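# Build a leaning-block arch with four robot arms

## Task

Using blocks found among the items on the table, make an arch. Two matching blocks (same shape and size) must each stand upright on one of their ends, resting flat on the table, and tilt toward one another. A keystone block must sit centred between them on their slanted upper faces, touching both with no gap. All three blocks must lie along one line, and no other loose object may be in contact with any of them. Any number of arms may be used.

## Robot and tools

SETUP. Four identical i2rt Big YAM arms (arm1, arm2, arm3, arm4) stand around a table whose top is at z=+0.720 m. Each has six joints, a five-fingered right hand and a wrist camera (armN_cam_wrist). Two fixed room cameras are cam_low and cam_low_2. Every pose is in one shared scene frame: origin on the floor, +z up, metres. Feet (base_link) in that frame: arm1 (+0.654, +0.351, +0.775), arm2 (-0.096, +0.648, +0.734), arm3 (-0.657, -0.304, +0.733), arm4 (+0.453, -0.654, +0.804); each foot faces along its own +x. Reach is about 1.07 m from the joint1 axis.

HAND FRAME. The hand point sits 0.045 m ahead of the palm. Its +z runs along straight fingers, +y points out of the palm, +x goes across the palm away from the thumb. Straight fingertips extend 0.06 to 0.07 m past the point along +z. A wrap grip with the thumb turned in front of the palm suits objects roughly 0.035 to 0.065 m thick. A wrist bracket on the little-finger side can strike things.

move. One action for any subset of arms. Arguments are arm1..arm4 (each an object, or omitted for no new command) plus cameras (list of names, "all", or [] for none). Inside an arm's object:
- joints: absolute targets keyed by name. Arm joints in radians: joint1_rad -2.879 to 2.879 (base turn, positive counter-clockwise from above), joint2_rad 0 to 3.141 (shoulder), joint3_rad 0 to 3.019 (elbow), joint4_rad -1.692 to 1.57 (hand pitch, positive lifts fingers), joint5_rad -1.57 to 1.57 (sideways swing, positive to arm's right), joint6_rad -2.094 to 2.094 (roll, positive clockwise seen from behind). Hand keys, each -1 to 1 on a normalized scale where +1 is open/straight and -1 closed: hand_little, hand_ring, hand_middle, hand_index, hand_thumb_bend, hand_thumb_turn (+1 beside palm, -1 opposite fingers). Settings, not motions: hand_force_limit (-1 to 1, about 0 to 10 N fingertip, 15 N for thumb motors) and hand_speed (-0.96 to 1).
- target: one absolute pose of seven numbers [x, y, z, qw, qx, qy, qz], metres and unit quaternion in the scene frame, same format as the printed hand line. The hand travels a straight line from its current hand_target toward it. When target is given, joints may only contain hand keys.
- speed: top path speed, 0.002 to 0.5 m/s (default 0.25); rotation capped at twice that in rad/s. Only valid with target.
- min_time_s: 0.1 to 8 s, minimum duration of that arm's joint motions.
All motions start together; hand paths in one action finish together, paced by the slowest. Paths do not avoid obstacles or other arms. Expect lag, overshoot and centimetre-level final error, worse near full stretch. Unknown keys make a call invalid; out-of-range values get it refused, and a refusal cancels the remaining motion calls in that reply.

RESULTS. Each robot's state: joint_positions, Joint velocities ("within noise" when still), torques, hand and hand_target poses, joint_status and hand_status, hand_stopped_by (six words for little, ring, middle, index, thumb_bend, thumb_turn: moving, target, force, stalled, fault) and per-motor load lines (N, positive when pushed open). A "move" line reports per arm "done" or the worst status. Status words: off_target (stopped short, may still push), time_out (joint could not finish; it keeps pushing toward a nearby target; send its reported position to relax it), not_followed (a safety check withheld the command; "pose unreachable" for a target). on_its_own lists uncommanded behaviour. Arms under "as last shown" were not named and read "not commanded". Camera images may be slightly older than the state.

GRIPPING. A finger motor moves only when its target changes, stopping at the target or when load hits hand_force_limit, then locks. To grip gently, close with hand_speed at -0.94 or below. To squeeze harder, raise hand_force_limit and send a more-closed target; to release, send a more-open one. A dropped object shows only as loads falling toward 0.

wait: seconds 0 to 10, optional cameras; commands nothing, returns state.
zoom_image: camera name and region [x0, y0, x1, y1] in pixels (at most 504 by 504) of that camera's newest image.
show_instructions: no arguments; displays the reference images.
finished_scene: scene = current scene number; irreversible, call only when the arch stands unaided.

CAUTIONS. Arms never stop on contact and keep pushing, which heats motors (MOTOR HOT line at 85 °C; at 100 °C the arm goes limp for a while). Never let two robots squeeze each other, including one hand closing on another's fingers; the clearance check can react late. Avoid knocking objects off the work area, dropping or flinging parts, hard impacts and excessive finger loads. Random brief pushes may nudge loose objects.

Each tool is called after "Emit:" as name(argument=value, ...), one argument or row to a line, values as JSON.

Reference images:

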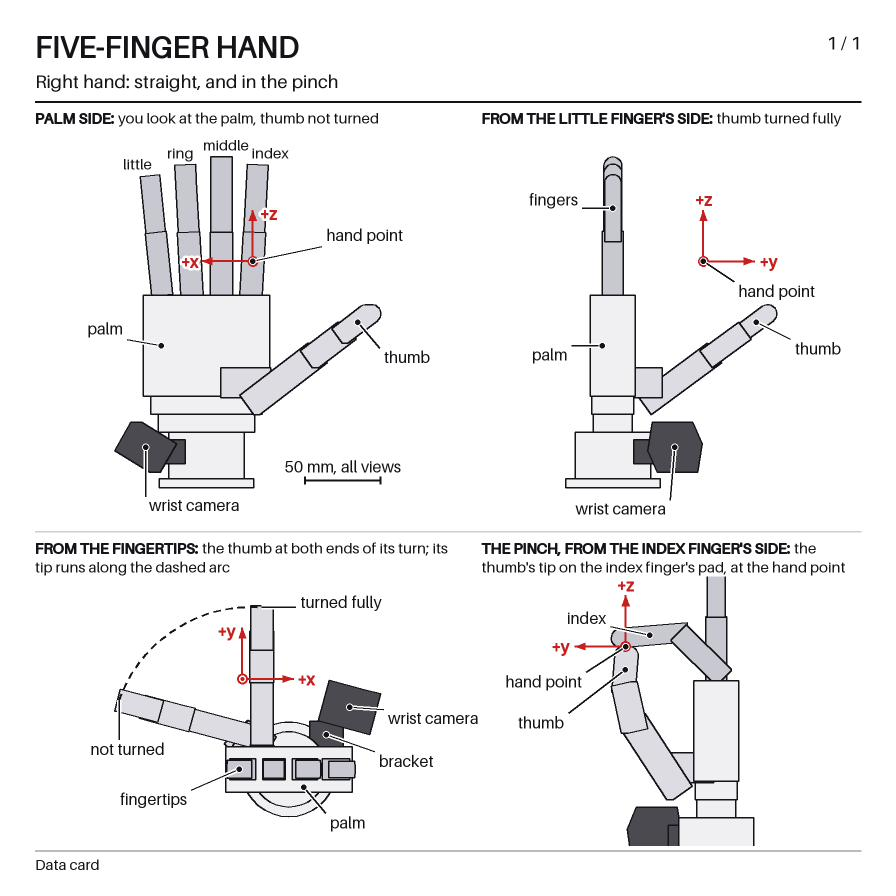

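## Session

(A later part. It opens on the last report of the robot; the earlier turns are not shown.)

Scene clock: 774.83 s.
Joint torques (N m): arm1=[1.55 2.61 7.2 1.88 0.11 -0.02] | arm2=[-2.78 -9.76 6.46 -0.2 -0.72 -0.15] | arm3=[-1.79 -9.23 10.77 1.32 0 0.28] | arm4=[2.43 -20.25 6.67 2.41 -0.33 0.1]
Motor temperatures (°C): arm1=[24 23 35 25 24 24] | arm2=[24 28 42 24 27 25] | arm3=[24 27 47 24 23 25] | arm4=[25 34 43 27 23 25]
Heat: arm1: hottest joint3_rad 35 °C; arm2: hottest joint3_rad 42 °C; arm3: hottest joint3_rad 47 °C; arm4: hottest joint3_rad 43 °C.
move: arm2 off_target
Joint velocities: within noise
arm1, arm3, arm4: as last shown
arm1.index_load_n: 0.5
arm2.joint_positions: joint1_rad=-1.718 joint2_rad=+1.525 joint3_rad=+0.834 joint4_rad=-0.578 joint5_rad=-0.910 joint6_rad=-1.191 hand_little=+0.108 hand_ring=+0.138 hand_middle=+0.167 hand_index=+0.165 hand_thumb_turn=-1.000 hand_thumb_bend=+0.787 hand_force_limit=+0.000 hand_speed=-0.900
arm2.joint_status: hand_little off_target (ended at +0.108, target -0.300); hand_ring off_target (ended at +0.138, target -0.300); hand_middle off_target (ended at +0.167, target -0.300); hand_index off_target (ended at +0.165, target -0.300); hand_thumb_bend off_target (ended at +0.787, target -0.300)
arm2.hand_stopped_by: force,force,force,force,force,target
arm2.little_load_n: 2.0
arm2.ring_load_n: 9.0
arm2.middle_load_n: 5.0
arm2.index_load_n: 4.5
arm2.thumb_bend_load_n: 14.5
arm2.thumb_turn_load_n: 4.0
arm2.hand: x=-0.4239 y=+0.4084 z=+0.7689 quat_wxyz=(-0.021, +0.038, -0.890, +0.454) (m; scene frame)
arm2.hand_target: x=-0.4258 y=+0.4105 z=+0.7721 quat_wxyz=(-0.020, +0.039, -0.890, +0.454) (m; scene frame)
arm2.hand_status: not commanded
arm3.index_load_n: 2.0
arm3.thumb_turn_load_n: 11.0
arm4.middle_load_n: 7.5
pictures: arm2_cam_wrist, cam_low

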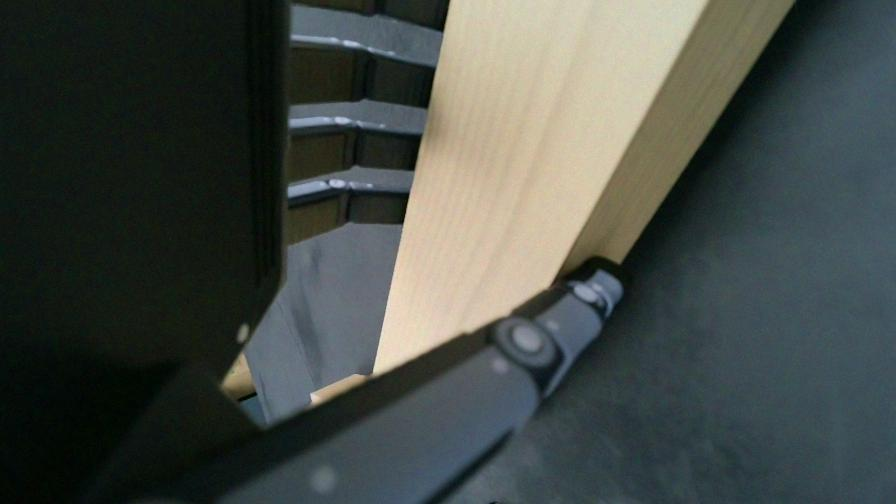

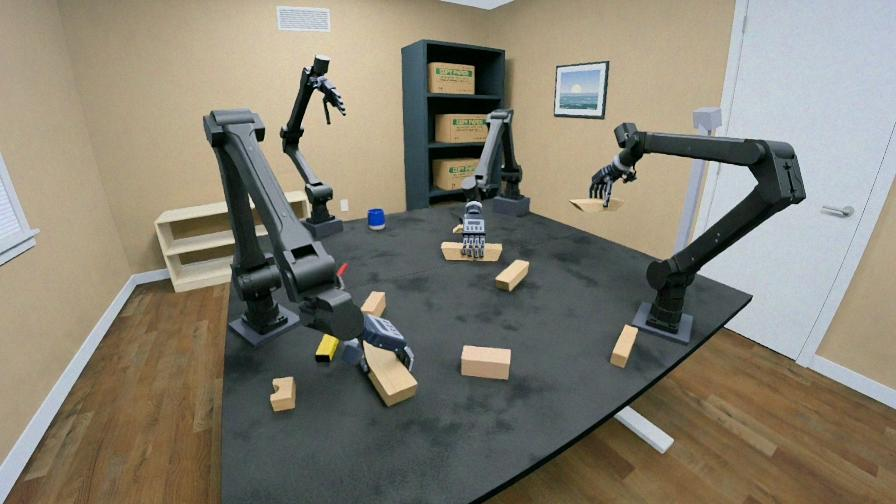

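Emit:
move(
  arm2={"target":[-0.42,0.40,0.99,0.0198,-0.0389,0.8901,-0.4536],"speed":0.15},
  arm4={"target":[-0.03,-0.13,0.98,0.3971,-0.7792,-0.4320,0.2201],"speed":0.15},
)

Emit:
move(
  arm2={"target":[-0.1,0.3,1.02,0.1918,-0.3765,0.8075,-0.4114],"speed":0.25},
  arm4={"target":[-0.037,-0.13,0.98,0.5977,-0.4486,-0.6320,-0.2053],"speed":0.25},
  cameras=["arm2_cam_wrist","arm4_cam_wrist","cam_low","cam_low_2"],
)

Scene clock: 805.00 s.
Joint torques (N m): arm1=[1.67 2.61 7.23 1.87 0.1 -0.03] | arm2=[-1.32 -10.05 13.12 -0.4 -0.77 0.16] | arm3=[-1.61 -9.76 10.88 1.81 -0.11 0.31] | arm4=[3.37 -23.41 14.67 1.37 -0.15 0.16]
Motor temperatures (°C): arm1=[24 23 35 25 24 24] | arm2=[24 28 42 24 27 25] | arm3=[24 27 47 24 23 25] | arm4=[25 35 43 27 23 25]
Heat: arm1: hottest joint3_rad 35 °C; arm2: hottest joint3_rad 42 °C; arm3: hottest joint3_rad 47 °C; arm4: hottest joint3_rad 43 °C.
move: arm2 off_target; arm4 off_target
Joint velocities: within noise
arm1, arm3: as last shown
arm1.index_load_n: 0.0
arm2.joint_positions: joint1_rad=-1.705 joint2_rad=+1.312 joint3_rad=+1.150 joint4_rad=-1.156 joint5_rad=-0.897 joint6_rad=-1.184 hand_little=+0.108 hand_ring=+0.138 hand_middle=+0.167 hand_index=+0.165 hand_thumb_turn=-1.000 hand_thumb_bend=+0.787 hand_force_limit=+0.000 hand_speed=-0.900
arm2.joint_status: not commanded
arm2.hand_stopped_by: force,force,force,force,force,target
arm2.little_load_n: 1.5
arm2.ring_load_n: 8.5
arm2.middle_load_n: 4.5
arm2.index_load_n: 4.5
arm2.thumb_bend_load_n: 14.5
arm2.thumb_turn_load_n: 4.5
arm2.hand: x=-0.4113 y=+0.4092 z=+0.9509 quat_wxyz=(-0.044, +0.029, -0.895, +0.442) (m; scene frame)
arm2.hand_target: x=-0.4204 y=+0.4005 z=+0.9886 quat_wxyz=(-0.018, +0.042, -0.890, +0.454) (m; scene frame)
arm2.hand_status: off_target (0.041 m and 3.4 deg from the pose sent, 0.221 m and 0.2 deg at the start)
arm3.index_load_n: 1.5
arm3.thumb_bend_load_n: 16.5
arm3.thumb_turn_load_n: 10.5
arm4.joint_positions: joint1_rad=+0.325 joint2_rad=+1.839 joint3_rad=+1.450 joint4_rad=-0.402 joint5_rad=-0.290 joint6_rad=-0.245 hand_little=+0.092 hand_ring=+0.138 hand_middle=+0.158 hand_index=+0.165 hand_thumb_turn=-1.000 hand_thumb_bend=+0.788 hand_force_limit=+0.000 hand_speed=-0.900
arm4.joint_status: not commanded
arm4.hand_stopped_by: force,force,force,force,force,target
arm4.little_load_n: 6.0
arm4.ring_load_n: 2.0
arm4.middle_load_n: 7.5
arm4.index_load_n: 3.0
arm4.thumb_bend_load_n: 18.5
arm4.thumb_turn_load_n: 5.5
arm4.hand: x=-0.0038 y=-0.1529 z=+0.9037 quat_wxyz=(-0.339, +0.806, +0.438, -0.208) (m; scene frame)
arm4.hand_target: x=-0.0270 y=-0.1343 z=+0.9790 quat_wxyz=(-0.396, +0.780, +0.432, -0.221) (m; scene frame)
arm4.hand_status: off_target (0.084 m and 7.5 deg from the pose sent, 0.209 m and 3.5 deg at the start; pose on its path clipped on 50 of 93 steps)
pictures: none

Scene clock: 808.33 s.
Joint torques (N m): arm1=[1.67 2.61 7.2 1.87 0.11 -0.02] | arm2=[-2.67 -6.59 10.61 1.26 -0.73 0.18] | arm3=[-2.49 -8.7 10.86 1.43 -0.05 0.31] | arm4=[3.37 -19.9 8.75 3.59 0.08 -0.44]
Motor temperatures (°C): arm1=[24 23 35 25 24 24] | arm2=[24 28 42 24 27 25] | arm3=[24 27 47 24 23 25] | arm4=[25 35 44 27 23 25]
Heat: arm1: hottest joint3_rad 35 °C; arm2: hottest joint3_rad 42 °C; arm3: hottest joint3_rad 47 °C; arm4: hottest joint3_rad 44 °C.
move: arm2 off_target; arm4 off_target
Joint velocities: within noise
arm1, arm3: as last shown
arm2.joint_positions: joint1_rad=-0.849 joint2_rad=+1.097 joint3_rad=+1.102 joint4_rad=-1.251 joint5_rad=-0.862 joint6_rad=-1.086 hand_little=+0.108 hand_ring=+0.138 hand_middle=+0.167 hand_index=+0.165 hand_thumb_turn=-1.000 hand_thumb_bend=+0.787 hand_force_limit=+0.000 hand_speed=-0.900
arm2.joint_status: not commanded
arm2.hand_stopped_by: force,force,force,force,force,target
arm2.little_load_n: 1.0
arm2.ring_load_n: 8.5
arm2.middle_load_n: 4.5
arm2.index_load_n: 4.5
arm2.thumb_bend_load_n: 14.5
arm2.thumb_turn_load_n: 4.5
arm2.hand: x=-0.1010 y=+0.3124 z=+0.9984 quat_wxyz=(-0.207, +0.371, -0.819, +0.385) (m; scene frame)
arm2.hand_target: x=-0.1029 y=+0.3023 z=+1.0200 quat_wxyz=(-0.188, +0.376, -0.810, +0.408) (m; scene frame)
arm2.hand_status: off_target (0.025 m and 3.8 deg from the pose sent, 0.337 m and 44.9 deg at the start)
arm4.joint_positions: joint1_rad=+0.567 joint2_rad=+1.781 joint3_rad=+1.147 joint4_rad=+0.338 joint5_rad=+0.255 joint6_rad=-1.199 hand_little=+0.092 hand_ring=+0.138 hand_middle=+0.158 hand_index=+0.165 hand_thumb_turn=-1.000 hand_thumb_bend=+0.788 hand_force_limit=+0.000 hand_speed=-0.900
arm4.joint_status: not commanded
arm4.hand_stopped_by: force,force,force,force,force,target
arm4.little_load_n: 4.5
arm4.ring_load_n: 1.5
arm4.middle_load_n: 8.0
arm4.index_load_n: 3.5
arm4.thumb_bend_load_n: 18.0
arm4.thumb_turn_load_n: 7.5
arm4.hand: x=-0.0269 y=-0.1349 z=+0.9383 quat_wxyz=(-0.565, +0.473, +0.649, +0.190) (m; scene frame)
arm4.hand_target: x=-0.0372 y=-0.1298 z=+0.9794 quat_wxyz=(-0.599, +0.447, +0.633, +0.204) (m; scene frame)
arm4.hand_status: off_target (0.043 m and 5.4 deg from the pose sent, 0.086 m and 74.1 deg at the start)
pictures: arm2_cam_wrist, arm4_cam_wrist, cam_low, cam_low_2

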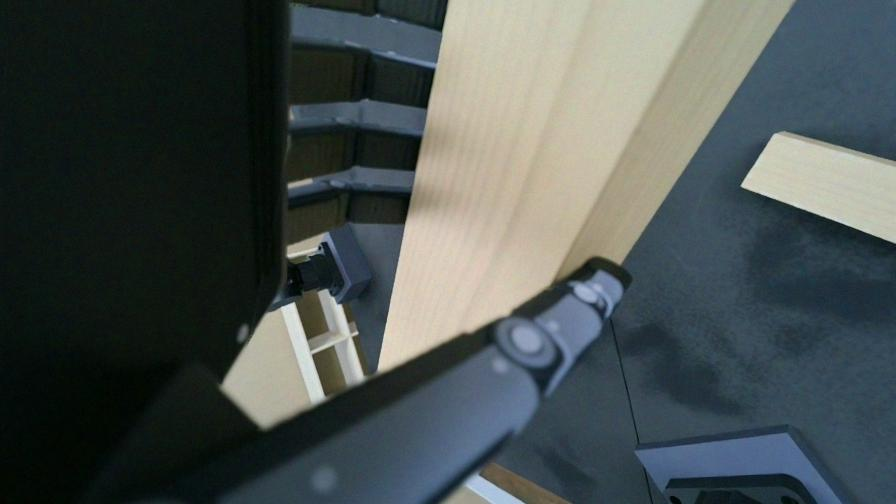

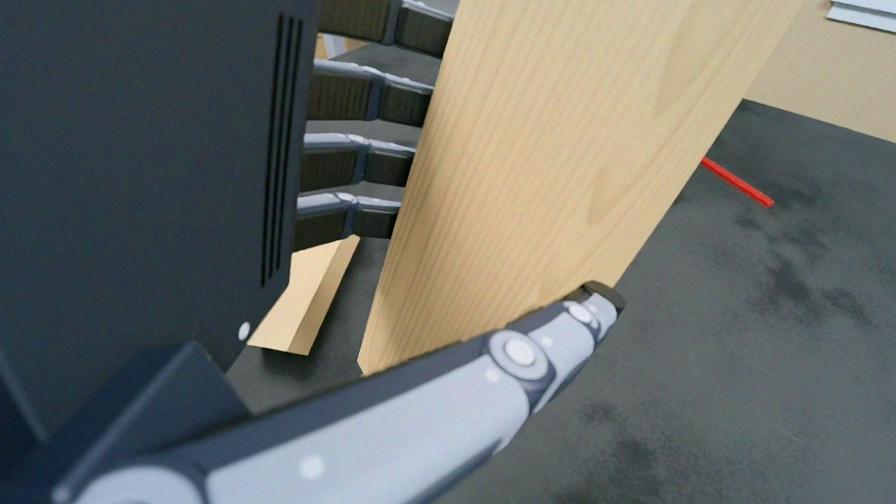

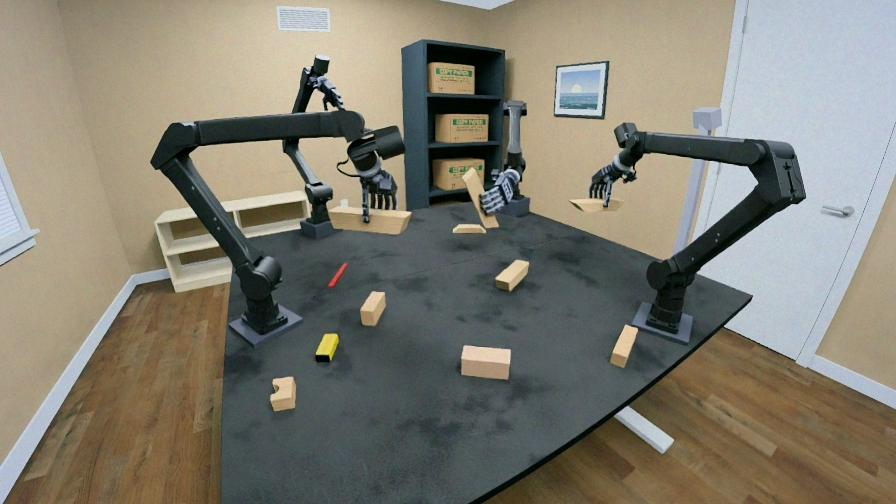

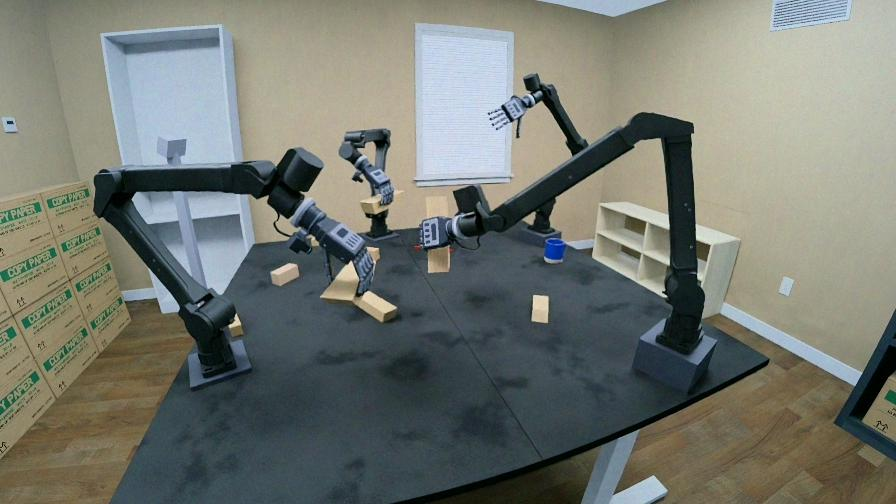

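Emit:
move(
  arm2={"target":[0.077,0.13,0.99,-0.2053,-0.6320,0.4486,-0.5977],"speed":0.25},
  cameras=["arm2_cam_wrist","cam_low","cam_low_2"],
)

Emit:
zoom_image(
  camera="cam_low",
  region=[360, 130, 560, 270],
)

Scene clock: 815.97 s.
Joint torques (N m): arm1=[1.67 2.73 7.19 1.87 0.11 -0.01] | arm2=[-1.67 -8.06 9.92 3.4 -0.09 -0.51] | arm3=[-2.08 -9.29 10.76 1.46 0.02 0.32] | arm4=[3.14 -19.96 8.75 3.63 0.08 -0.45]
Motor temperatures (°C): arm1=[24 23 35 25 24 24] | arm2=[24 27 43 24 27 25] | arm3=[24 27 47 24 23 25] | arm4=[25 35 45 27 23 25]
Heat: arm1: hottest joint3_rad 35 °C; arm2: hottest joint3_rad 43 °C; arm3: hottest joint3_rad 47 °C; arm4: hottest joint3_rad 45 °C.
move: arm2 off_target
Joint velocities: within noise
arm1, arm3, arm4: as last shown
arm2.joint_positions: joint1_rad=-0.165 joint2_rad=+1.180 joint3_rad=+0.731 joint4_rad=+0.123 joint5_rad=-0.302 joint6_rad=-1.308 hand_little=+0.108 hand_ring=+0.138 hand_middle=+0.167 hand_index=+0.165 hand_thumb_turn=-1.000 hand_thumb_bend=+0.787 hand_force_limit=+0.000 hand_speed=-0.900
arm2.joint_status: not commanded
arm2.hand_stopped_by: force,force,force,force,force,target
arm2.little_load_n: 0.5
arm2.ring_load_n: 8.0
arm2.middle_load_n: 4.5
arm2.index_load_n: 5.0
arm2.thumb_bend_load_n: 14.5
arm2.thumb_turn_load_n: 6.0
arm2.hand: x=+0.0685 y=+0.1438 z=+0.9431 quat_wxyz=(+0.171, +0.639, -0.495, +0.563) (m; scene frame)
arm2.hand_target: x=+0.0733 y=+0.1318 z=+0.9863 quat_wxyz=(+0.207, +0.631, -0.453, +0.594) (m; scene frame)
arm2.hand_status: off_target (0.050 m and 7.7 deg from the pose sent, 0.255 m and 75.7 deg at the start)
arm4.little_load_n: 5.0
arm4.middle_load_n: 7.5
arm4.index_load_n: 4.0
arm4.thumb_bend_load_n: 17.5
pictures: arm2_cam_wrist, cam_low, cam_low_2

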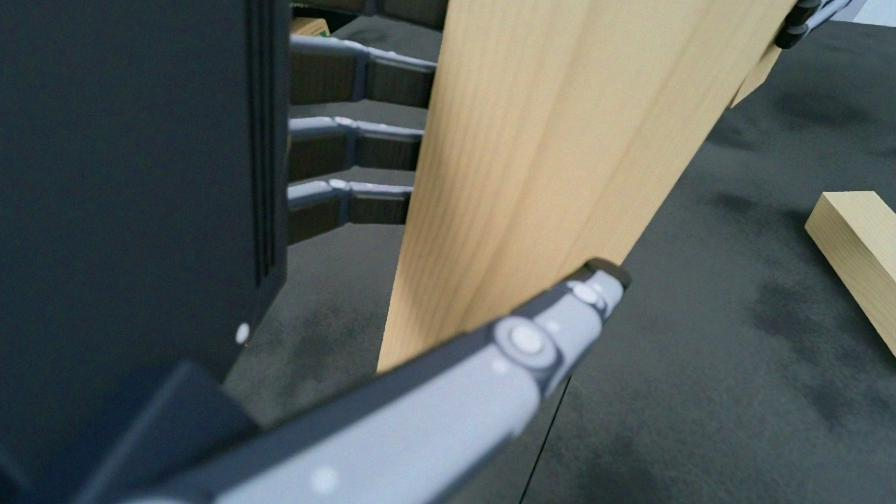

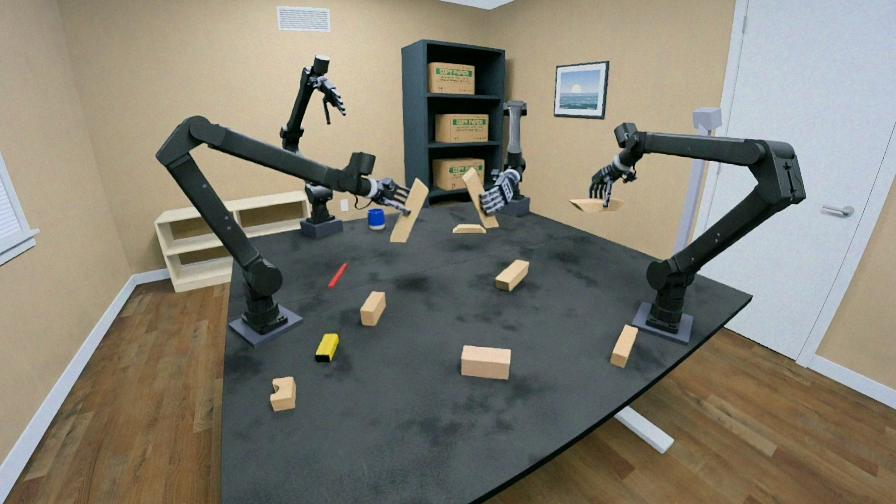

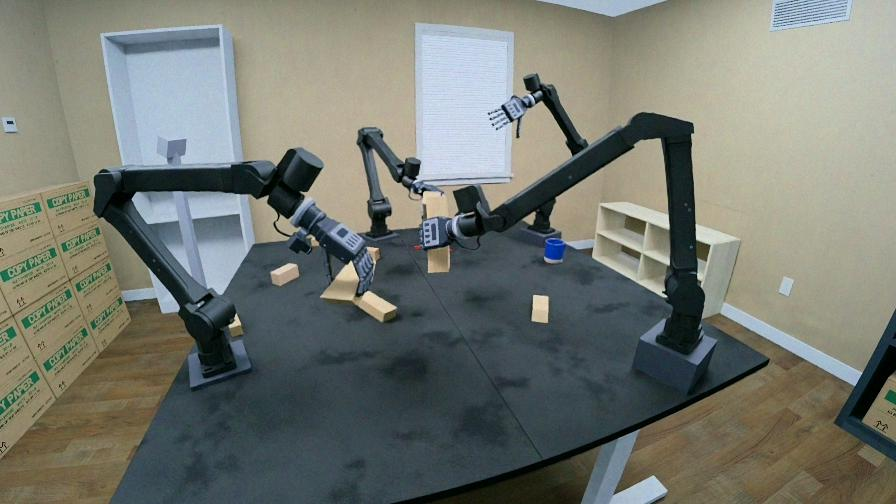

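Scaled by 2.520 from the camera's 896x504 image, which has a finer 1280x720 frame.

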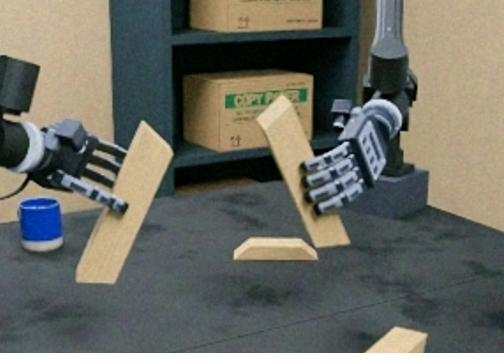

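Emit:
zoom_image(
  camera="cam_low",
  region=[380, 160, 510, 260],
)

Scaled by 3.877 from the camera's 896x504 image, which has a finer 1280x720 frame.

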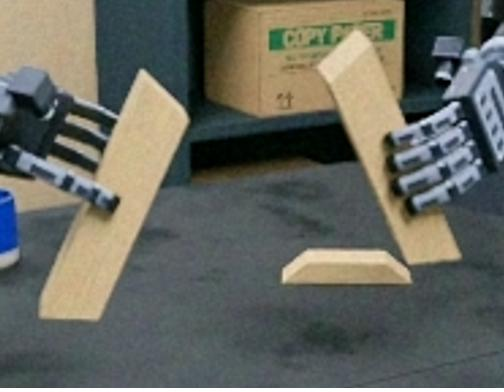

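Emit:
move(
  arm2={"target":[0.087,0.103,0.90,-0.2697,-0.6304,0.3917,-0.6134],"speed":0.12},
  arm4={"target":[-0.049,-0.112,0.90,0.6134,-0.3917,-0.6304,-0.2697],"speed":0.12},
  arm1={"target":[0.32,0.0,1.12,-0.25,0.168,0.951,-0.045],"speed":0.35},
)

Emit:
move(
  arm1={"target":[0.021,-0.058,1.18,-0.2549,-0.1677,0.9513,-0.0450],"speed":0.3},
  cameras=["arm1_cam_wrist","cam_low","cam_low_2"],
)

Emit:
zoom_image(
  camera="cam_low",
  region=[380, 170, 510, 270],
)

Scene clock: 856.90 s.
Joint torques (N m): arm1=[1.85 -11.52 9.44 0.18 0.28 0.16] | arm2=[-1.85 -10.46 7.75 3.51 0.01 -0.53] | arm3=[-1.9 -9 11.12 1.26 0 0.31] | arm4=[3.37 -21.83 7.73 3.64 0.27 -0.45]
Motor temperatures (°C): arm1=[24 23 35 25 24 24] | arm2=[24 27 44 24 26 25] | arm3=[24 27 48 24 23 25] | arm4=[25 35 47 27 22 25]
Heat: arm1: hottest joint3_rad 35 °C; arm2: hottest joint3_rad 44 °C; arm3: hottest joint3_rad 48 °C; arm4: hottest joint3_rad 47 °C.
move: arm1 off_target; arm2 off_target; arm4 off_target
Joint velocities: within noise
arm1.joint_positions: joint1_rad=+0.573 joint2_rad=+1.594 joint3_rad=+1.808 joint4_rad=-1.509 joint5_rad=+0.398 joint6_rad=-0.361 hand_little=+1.000 hand_ring=+1.000 hand_middle=+1.000 hand_index=+1.000 hand_thumb_turn=+1.000 hand_thumb_bend=+1.000 hand_force_limit=+0.000 hand_speed=-0.800
arm1.joint_status: not commanded
arm1.hand_stopped_by: target,target,target,target,target,target
arm1.little_load_n: 0.0
arm1.ring_load_n: 0.0
arm1.middle_load_n: 0.0
arm1.index_load_n: 0.5
arm1.thumb_bend_load_n: 0.0
arm1.thumb_turn_load_n: 0.0
arm1.hand: x=+0.3198 y=+0.0029 z=+1.0979 quat_wxyz=(+0.242, -0.156, -0.957, +0.020) (m; scene frame)
arm1.hand_target: x=+0.3206 y=-0.0016 z=+1.1174 quat_wxyz=(+0.249, -0.165, -0.954, +0.040) (m; scene frame)
arm1.hand_status: off_target (0.022 m and 3.4 deg from the pose sent, 0.370 m and 34.5 deg at the start)
arm2.joint_positions: joint1_rad=-0.141 joint2_rad=+1.474 joint3_rad=+0.599 joint4_rad=+0.660 joint5_rad=-0.270 joint6_rad=-1.411 hand_little=+0.108 hand_ring=+0.138 hand_middle=+0.167 hand_index=+0.165 hand_thumb_turn=-1.000 hand_thumb_bend=+0.787 hand_force_limit=+0.000 hand_speed=-0.900
arm2.joint_status: not commanded
arm2.hand_stopped_by: force,force,force,force,force,target
arm2.little_load_n: 0.5
arm2.ring_load_n: 8.0
arm2.middle_load_n: 4.5
arm2.index_load_n: 5.5
arm2.thumb_bend_load_n: 14.0
arm2.thumb_turn_load_n: 6.0
arm2.hand: x=+0.0798 y=+0.1175 z=+0.8558 quat_wxyz=(+0.232, +0.643, -0.436, +0.586) (m; scene frame)
arm2.hand_target: x=+0.0874 y=+0.1052 z=+0.9003 quat_wxyz=(+0.269, +0.631, -0.392, +0.613) (m; scene frame)
arm2.hand_status: off_target (0.047 m and 7.5 deg from the pose sent, 0.062 m and 17.3 deg at the start)
arm3: as last shown
arm4.joint_positions: joint1_rad=+0.574 joint2_rad=+2.014 joint3_rad=+1.120 joint4_rad=+0.691 joint5_rad=+0.292 joint6_rad=-1.365 hand_little=+0.092 hand_ring=+0.138 hand_middle=+0.158 hand_index=+0.165 hand_thumb_turn=-1.000 hand_thumb_bend=+0.788 hand_force_limit=+0.000 hand_speed=-0.900
arm4.joint_status: not commanded
arm4.hand_stopped_by: force,force,force,force,force,target
arm4.little_load_n: 4.5
arm4.ring_load_n: 1.5
arm4.middle_load_n: 8.0
arm4.index_load_n: 4.0
arm4.thumb_bend_load_n: 17.5
arm4.thumb_turn_load_n: 7.5
arm4.hand: x=-0.0339 y=-0.1181 z=+0.8534 quat_wxyz=(-0.579, +0.418, +0.653, +0.253) (m; scene frame)
arm4.hand_target: x=-0.0478 y=-0.1129 z=+0.9000 quat_wxyz=(-0.613, +0.392, +0.630, +0.270) (m; scene frame)
arm4.hand_status: off_target (0.049 m and 5.9 deg from the pose sent, 0.050 m and 14.4 deg at the start)
pictures: none

Scene clock: 859.00 s.
Joint torques (N m): arm1=[1.32 -18.08 8.58 2.03 0.19 -0.12] | arm2=[-1.38 -10.7 7.77 3.41 0.01 -0.55] | arm3=[-2.73 -9.35 10.8 1.61 -0.08 0.25] | arm4=[3.37 -21.71 7.72 3.66 0.27 -0.46]
Motor temperatures (°C): arm1=[24 24 35 25 24 24] | arm2=[24 27 44 24 26 25] | arm3=[24 27 48 24 23 25] | arm4=[25 35 46 27 23 25]
Heat: arm1: hottest joint3_rad 35 °C; arm2: hottest joint3_rad 44 °C; arm3: hottest joint3_rad 48 °C; arm4: hottest joint3_rad 46 °C.
move: arm1 off_target
Joint velocities: within noise
arm1.joint_positions: joint1_rad=+0.308 joint2_rad=+2.247 joint3_rad=+2.883 joint4_rad=-1.538 joint5_rad=+0.143 joint6_rad=-1.340 hand_little=+1.000 hand_ring=+1.000 hand_middle=+1.000 hand_index=+1.000 hand_thumb_turn=+1.000 hand_thumb_bend=+1.000 hand_force_limit=+0.000 hand_speed=-0.800
arm1.joint_status: not commanded
arm1.hand_stopped_by: target,target,target,target,target,target
arm1.little_load_n: 0.0
arm1.ring_load_n: 0.0
arm1.middle_load_n: 0.0
arm1.index_load_n: 0.0
arm1.thumb_bend_load_n: 0.0
arm1.thumb_turn_load_n: 0.0
arm1.hand: x=+0.0254 y=-0.0567 z=+1.1555 quat_wxyz=(+0.327, +0.186, -0.923, +0.075) (m; scene frame)
arm1.hand_target: x=+0.0221 y=-0.0599 z=+1.1763 quat_wxyz=(+0.352, +0.190, -0.912, +0.086) (m; scene frame)
arm1.hand_status: off_target (0.025 m and 9.7 deg from the pose sent, 0.316 m and 37.4 deg at the start; a joint's target at an end of its range on 30 of 63 steps)
arm2, arm3, arm4: as last shown
arm4.little_load_n: 5.0
arm4.thumb_bend_load_n: 18.0
pictures: arm1_cam_wrist, cam_low, cam_low_2

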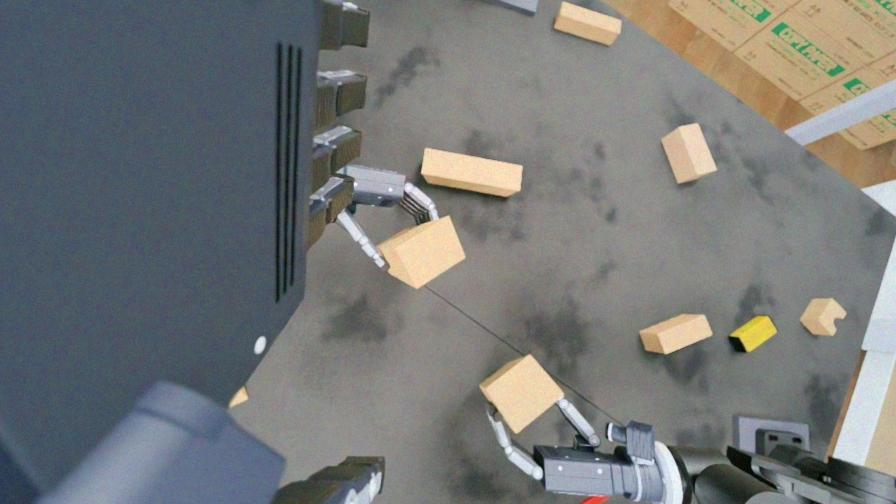

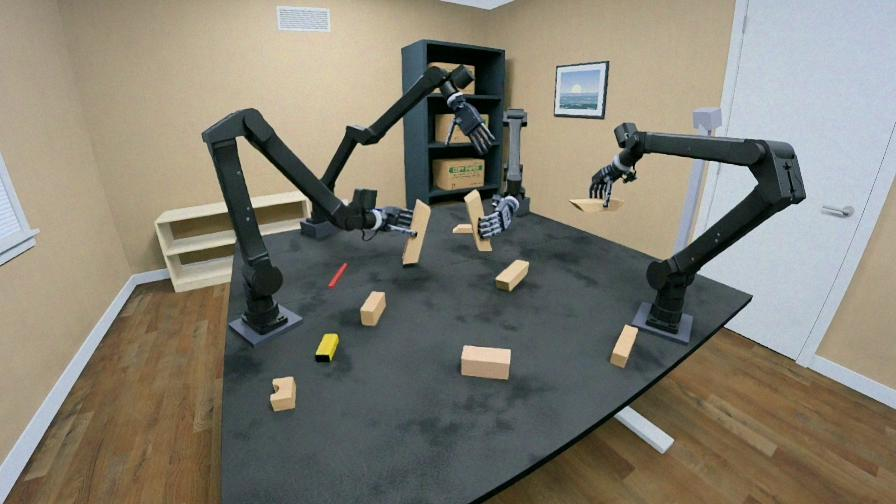

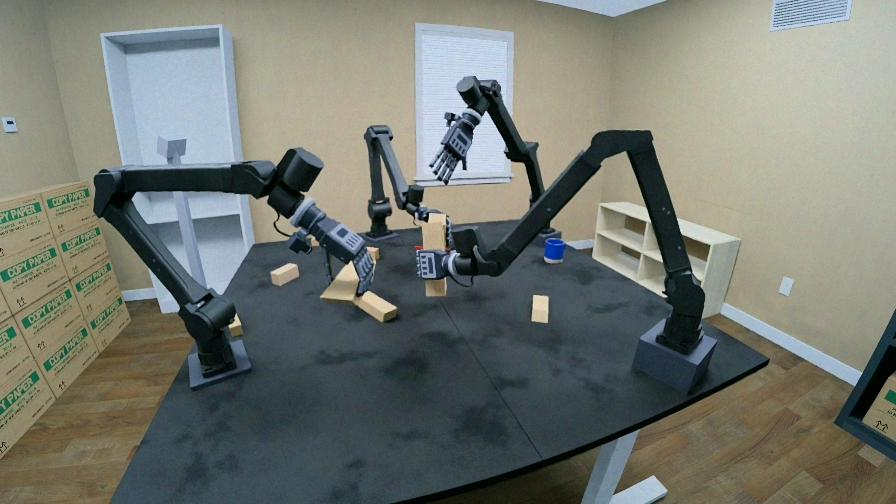

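Scaled by 3.877 from the camera's 896x504 image, which has a finer 1280x720 frame.

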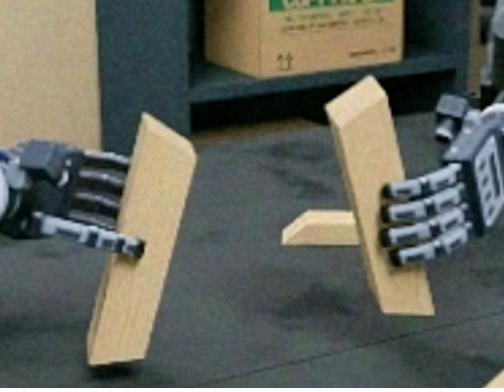

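Emit:
zoom_image(
  camera="arm1_cam_wrist",
  region=[340, 180, 600, 480],
)

Emit:
zoom_image(
  camera="cam_low_2",
  region=[390, 200, 490, 310],
)

Scaled by 1.680 from the camera's 896x504 image, which has a finer 1280x720 frame.

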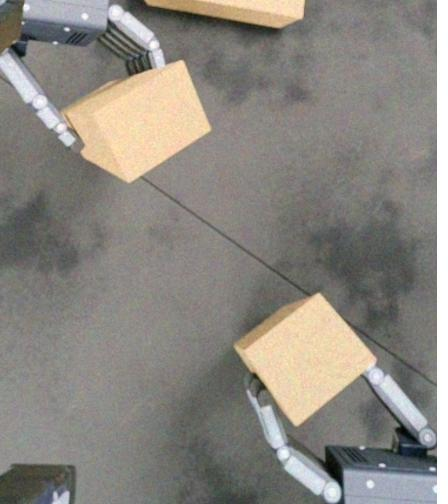

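Scaled by 4.582 from the camera's 896x504 image, which has a finer 1280x720 frame.

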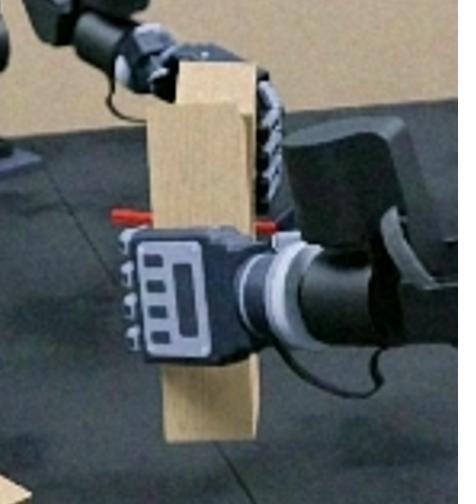

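Emit:
move(
  arm2={"target":[0.091,0.112,0.875,-0.2697,-0.6304,0.3917,-0.6134],"speed":0.08},
  arm4={"target":[-0.053,-0.121,0.875,0.6134,-0.3917,-0.6304,-0.2697],"speed":0.08},
  cameras=["arm1_cam_wrist","cam_low"],
)

Emit:
zoom_image(
  camera="cam_low",
  region=[380, 180, 510, 280],
)

Scene clock: 899.90 s.
Joint torques (N m): arm1=[1.38 -18.02 8.57 2.04 0.19 -0.17] | arm2=[-2.02 -10.34 6.93 3.36 0.07 -0.52] | arm3=[-2.08 -10.58 10.67 1.55 -0.04 0.29] | arm4=[3.08 -21.89 6.99 3.64 0.27 -0.44]
Motor temperatures (°C): arm1=[24 29 36 25 24 24] | arm2=[24 28 44 25 25 25] | arm3=[24 27 48 24 23 25] | arm4=[25 35 46 28 23 25]
Heat: arm1: hottest joint3_rad 36 °C; arm2: hottest joint3_rad 44 °C; arm3: hottest joint3_rad 48 °C; arm4: hottest joint3_rad 46 °C.
move: arm2 off_target; arm4 off_target
Joint velocities: within noise
arm1, arm3: as last shown
arm1.hand_target: x=+0.0221 y=-0.0599 z=+1.1763 quat_wxyz=(+0.352, +0.189, -0.913, +0.086) (m; scene frame)
arm2.joint_positions: joint1_rad=-0.119 joint2_rad=+1.528 joint3_rad=+0.564 joint4_rad=+0.755 joint5_rad=-0.255 joint6_rad=-1.411 hand_little=+0.108 hand_ring=+0.138 hand_middle=+0.167 hand_index=+0.165 hand_thumb_turn=-1.000 hand_thumb_bend=+0.787 hand_force_limit=+0.000 hand_speed=-0.900
arm2.joint_status: not commanded
arm2.hand_stopped_by: force,force,force,force,force,target
arm2.little_load_n: 0.5
arm2.ring_load_n: 8.0
arm2.middle_load_n: 4.5
arm2.index_load_n: 5.0
arm2.thumb_bend_load_n: 14.5
arm2.thumb_turn_load_n: 6.0
arm2.hand: x=+0.0863 y=+0.1260 z=+0.8346 quat_wxyz=(+0.232, +0.644, -0.431, +0.588) (m; scene frame)
arm2.hand_target: x=+0.0941 y=+0.1142 z=+0.8748 quat_wxyz=(+0.267, +0.632, -0.391, +0.614) (m; scene frame)
arm2.hand_status: off_target (0.043 m and 7.1 deg from the pose sent, 0.023 m and 7.5 deg at the start)
arm3.thumb_bend_load_n: 17.0
arm4.joint_positions: joint1_rad=+0.592 joint2_rad=+2.062 joint3_rad=+1.117 joint4_rad=+0.747 joint5_rad=+0.307 joint6_rad=-1.365 hand_little=+0.092 hand_ring=+0.138 hand_middle=+0.158 hand_index=+0.165 hand_thumb_turn=-1.000 hand_thumb_bend=+0.788 hand_force_limit=+0.000 hand_speed=-0.900
arm4.joint_status: not commanded
arm4.hand_stopped_by: force,force,force,force,force,target
arm4.little_load_n: 5.0
arm4.ring_load_n: 2.0
arm4.middle_load_n: 8.0
arm4.index_load_n: 4.0
arm4.thumb_bend_load_n: 18.0
arm4.thumb_turn_load_n: 7.5
arm4.hand: x=-0.0407 y=-0.1265 z=+0.8326 quat_wxyz=(-0.582, +0.415, +0.652, +0.253) (m; scene frame)
arm4.hand_target: x=-0.0523 y=-0.1212 z=+0.8748 quat_wxyz=(-0.613, +0.393, +0.630, +0.270) (m; scene frame)
arm4.hand_status: off_target (0.045 m and 5.5 deg from the pose sent, 0.029 m and 5.9 deg at the start)
pictures: arm1_cam_wrist, cam_low

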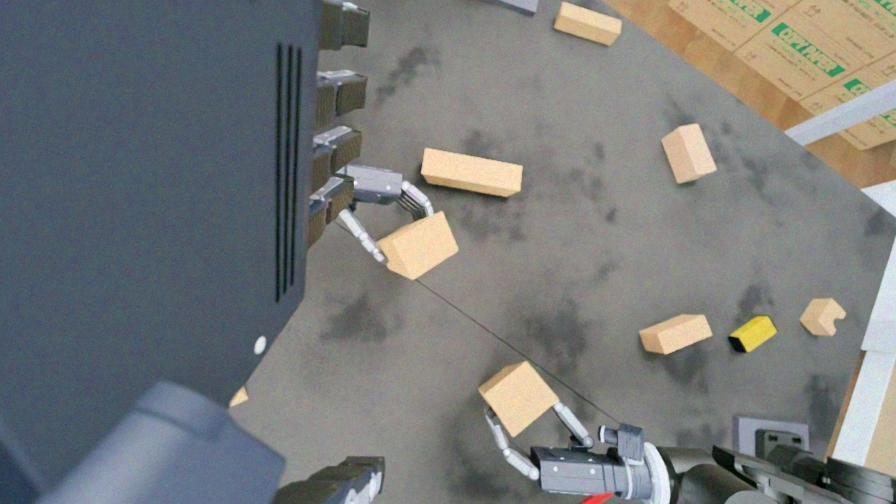

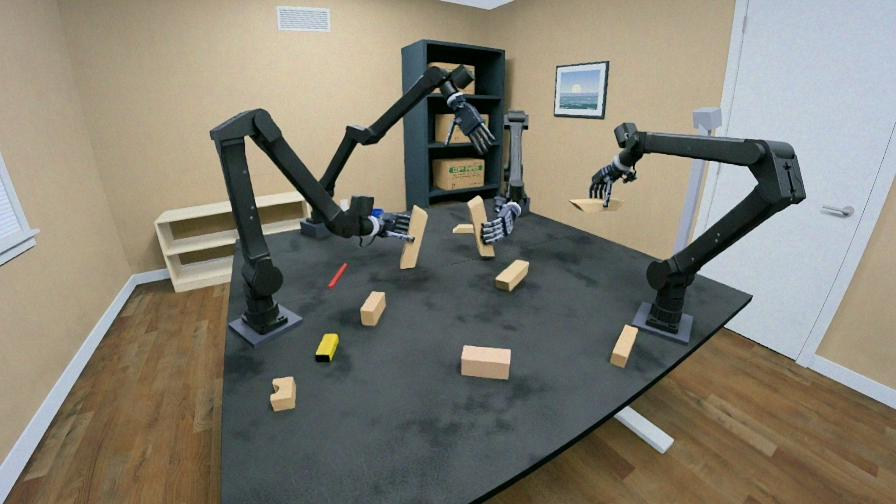

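Scaled by 3.877 from the camera's 896x504 image, which has a finer 1280x720 frame.

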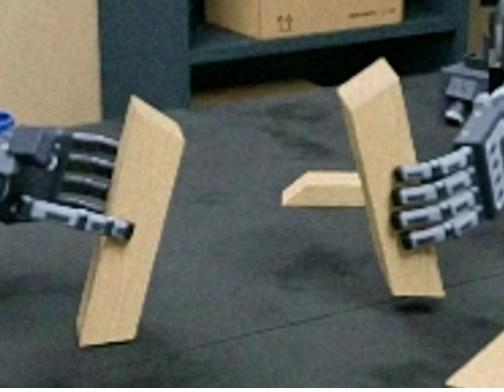

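Emit:
move(
  arm2={"target":[0.091,0.112,0.855,-0.2697,-0.6304,0.3917,-0.6134],"speed":0.05},
  arm4={"target":[-0.053,-0.121,0.855,0.6134,-0.3917,-0.6304,-0.2697],"speed":0.05},
  cameras=["arm1_cam_wrist","cam_low","cam_low_2"],
)

Emit:
zoom_image(
  camera="cam_low",
  region=[380, 180, 510, 280],
)

Emit:
zoom_image(
  camera="arm1_cam_wrist",
  region=[340, 180, 600, 480],
)

Emit:
zoom_image(
  camera="cam_low_2",
  region=[390, 200, 490, 310],
)

Scene clock: 908.53 s.
Joint torques (N m): arm1=[1.32 -18.08 8.57 2.03 0.19 -0.17] | arm2=[-1.9 -9.52 6.09 3.12 -0.02 -0.51] | arm3=[-2.2 -9.52 10.61 1.28 -0.03 0.32] | arm4=[3.08 -21.95 6.72 3.62 0.25 -0.43]
Motor temperatures (°C): arm1=[24 30 36 25 24 24] | arm2=[24 28 43 25 25 25] | arm3=[24 27 48 24 23 25] | arm4=[25 35 45 28 23 25]
Heat: arm1: hottest joint3_rad 36 °C; arm2: hottest joint3_rad 43 °C; arm3: hottest joint3_rad 48 °C; arm4: hottest joint3_rad 45 °C.
move: arm2 off_target; arm4 off_target
Joint velocities: within noise
arm1: as last shown
arm2.joint_positions: joint1_rad=-0.127 joint2_rad=+1.577 joint3_rad=+0.559 joint4_rad=+0.841 joint5_rad=-0.249 joint6_rad=-1.414 hand_little=+0.108 hand_ring=+0.138 hand_middle=+0.167 hand_index=+0.165 hand_thumb_turn=-1.000 hand_thumb_bend=+0.787 hand_force_limit=+0.000 hand_speed=-0.900
arm2.joint_status: not commanded
arm2.hand_stopped_by: force,force,force,force,force,target
arm2.little_load_n: 0.0
arm2.ring_load_n: 7.0
arm2.middle_load_n: 5.0
arm2.index_load_n: 6.0
arm2.thumb_bend_load_n: 14.0
arm2.thumb_turn_load_n: 4.0
arm2.hand: x=+0.0825 y=+0.1199 z=+0.8290 quat_wxyz=(+0.245, +0.635, -0.427, +0.595) (m; scene frame)
arm2.hand_target: x=+0.0861 y=+0.1110 z=+0.8550 quat_wxyz=(+0.273, +0.628, -0.396, +0.612) (m; scene frame)
arm2.hand_status: off_target (0.028 m and 5.4 deg from the pose sent, 0.025 m and 7.1 deg at the start)
arm3.joint_positions: joint1_rad=-0.747 joint2_rad=+0.908 joint3_rad=+0.872 joint4_rad=-0.650 joint5_rad=-0.038 joint6_rad=-0.041 hand_little=+0.110 hand_ring=+0.149 hand_middle=+0.168 hand_index=+0.174 hand_thumb_turn=-1.000 hand_thumb_bend=+0.787 hand_force_limit=+0.000 hand_speed=-0.900
arm3.joint_status: not commanded
arm3.hand_stopped_by: force,force,force,force,force,target
arm3.little_load_n: 7.0
arm3.ring_load_n: 3.0
arm3.middle_load_n: 6.0
arm3.index_load_n: 1.5
arm3.thumb_bend_load_n: 16.5
arm3.thumb_turn_load_n: 10.5
arm3.hand: x=-0.2813 y=-0.4196 z=+0.9733 quat_wxyz=(-0.245, +0.526, -0.735, +0.351) (m; scene frame)
arm3.hand_target: x=-0.2793 y=-0.4212 z=+1.0007 quat_wxyz=(-0.261, +0.507, -0.735, +0.367) (m; scene frame)
arm3.hand_status: not commanded
arm4.joint_positions: joint1_rad=+0.592 joint2_rad=+2.103 joint3_rad=+1.117 joint4_rad=+0.790 joint5_rad=+0.309 joint6_rad=-1.365 hand_little=+0.092 hand_ring=+0.138 hand_middle=+0.158 hand_index=+0.165 hand_thumb_turn=-1.000 hand_thumb_bend=+0.788 hand_force_limit=+0.000 hand_speed=-0.900
arm4.joint_status: not commanded
arm4.hand_stopped_by: force,force,force,force,force,target
arm4.little_load_n: 4.5
arm4.ring_load_n: 2.0
arm4.middle_load_n: 8.0
arm4.index_load_n: 4.0
arm4.thumb_bend_load_n: 17.5
arm4.thumb_turn_load_n: 7.5
arm4.hand: x=-0.0401 y=-0.1270 z=+0.8138 quat_wxyz=(-0.582, +0.415, +0.651, +0.254) (m; scene frame)
arm4.hand_target: x=-0.0522 y=-0.1214 z=+0.8550 quat_wxyz=(-0.613, +0.393, +0.630, +0.270) (m; scene frame)
arm4.hand_status: off_target (0.044 m and 5.4 deg from the pose sent, 0.026 m and 5.5 deg at the start)
pictures: arm1_cam_wrist, cam_low, cam_low_2

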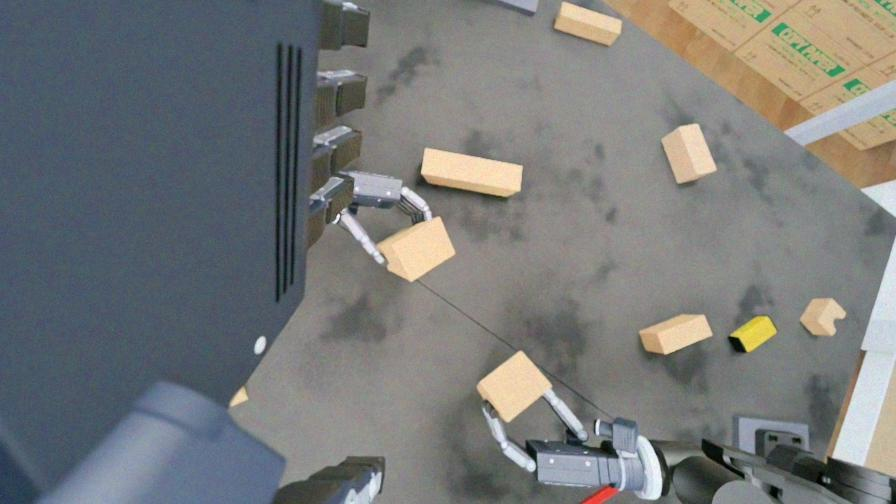

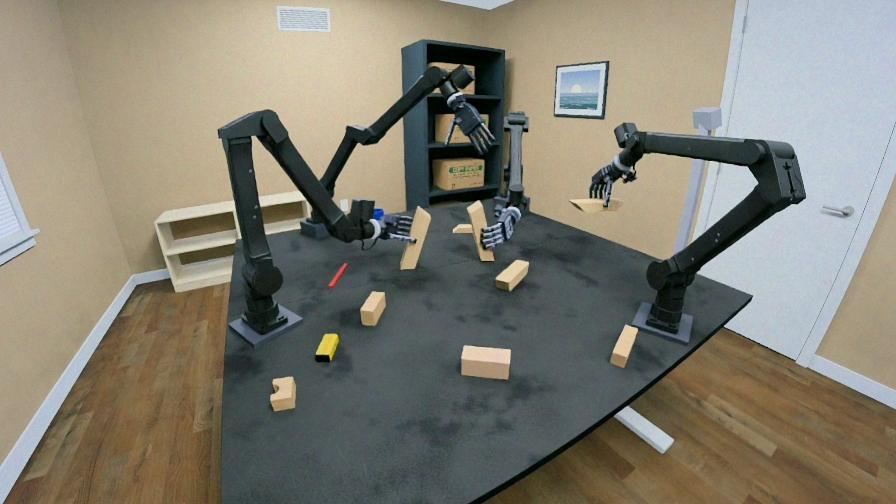

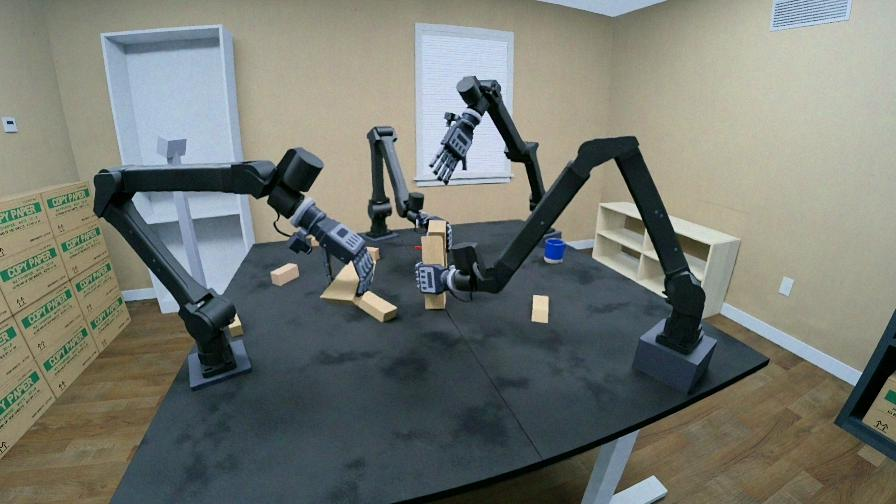

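Scaled by 3.877 from the camera's 896x504 image, which has a finer 1280x720 frame.

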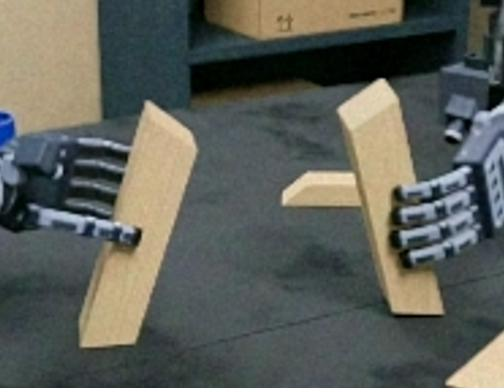

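Scaled by 1.680 from the camera's 896x504 image, which has a finer 1280x720 frame.

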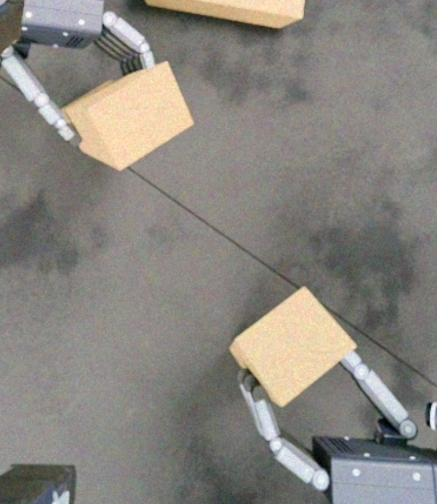

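Scaled by 4.582 from the camera's 896x504 image, which has a finer 1280x720 frame.

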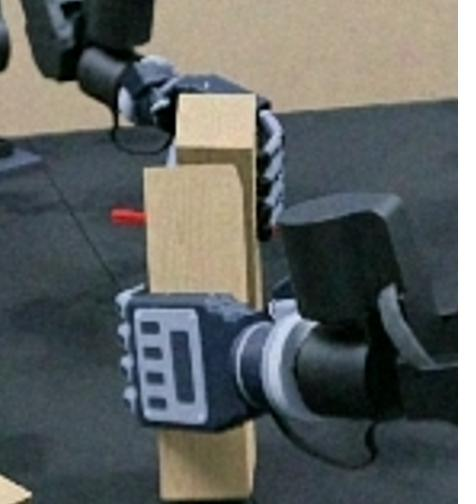

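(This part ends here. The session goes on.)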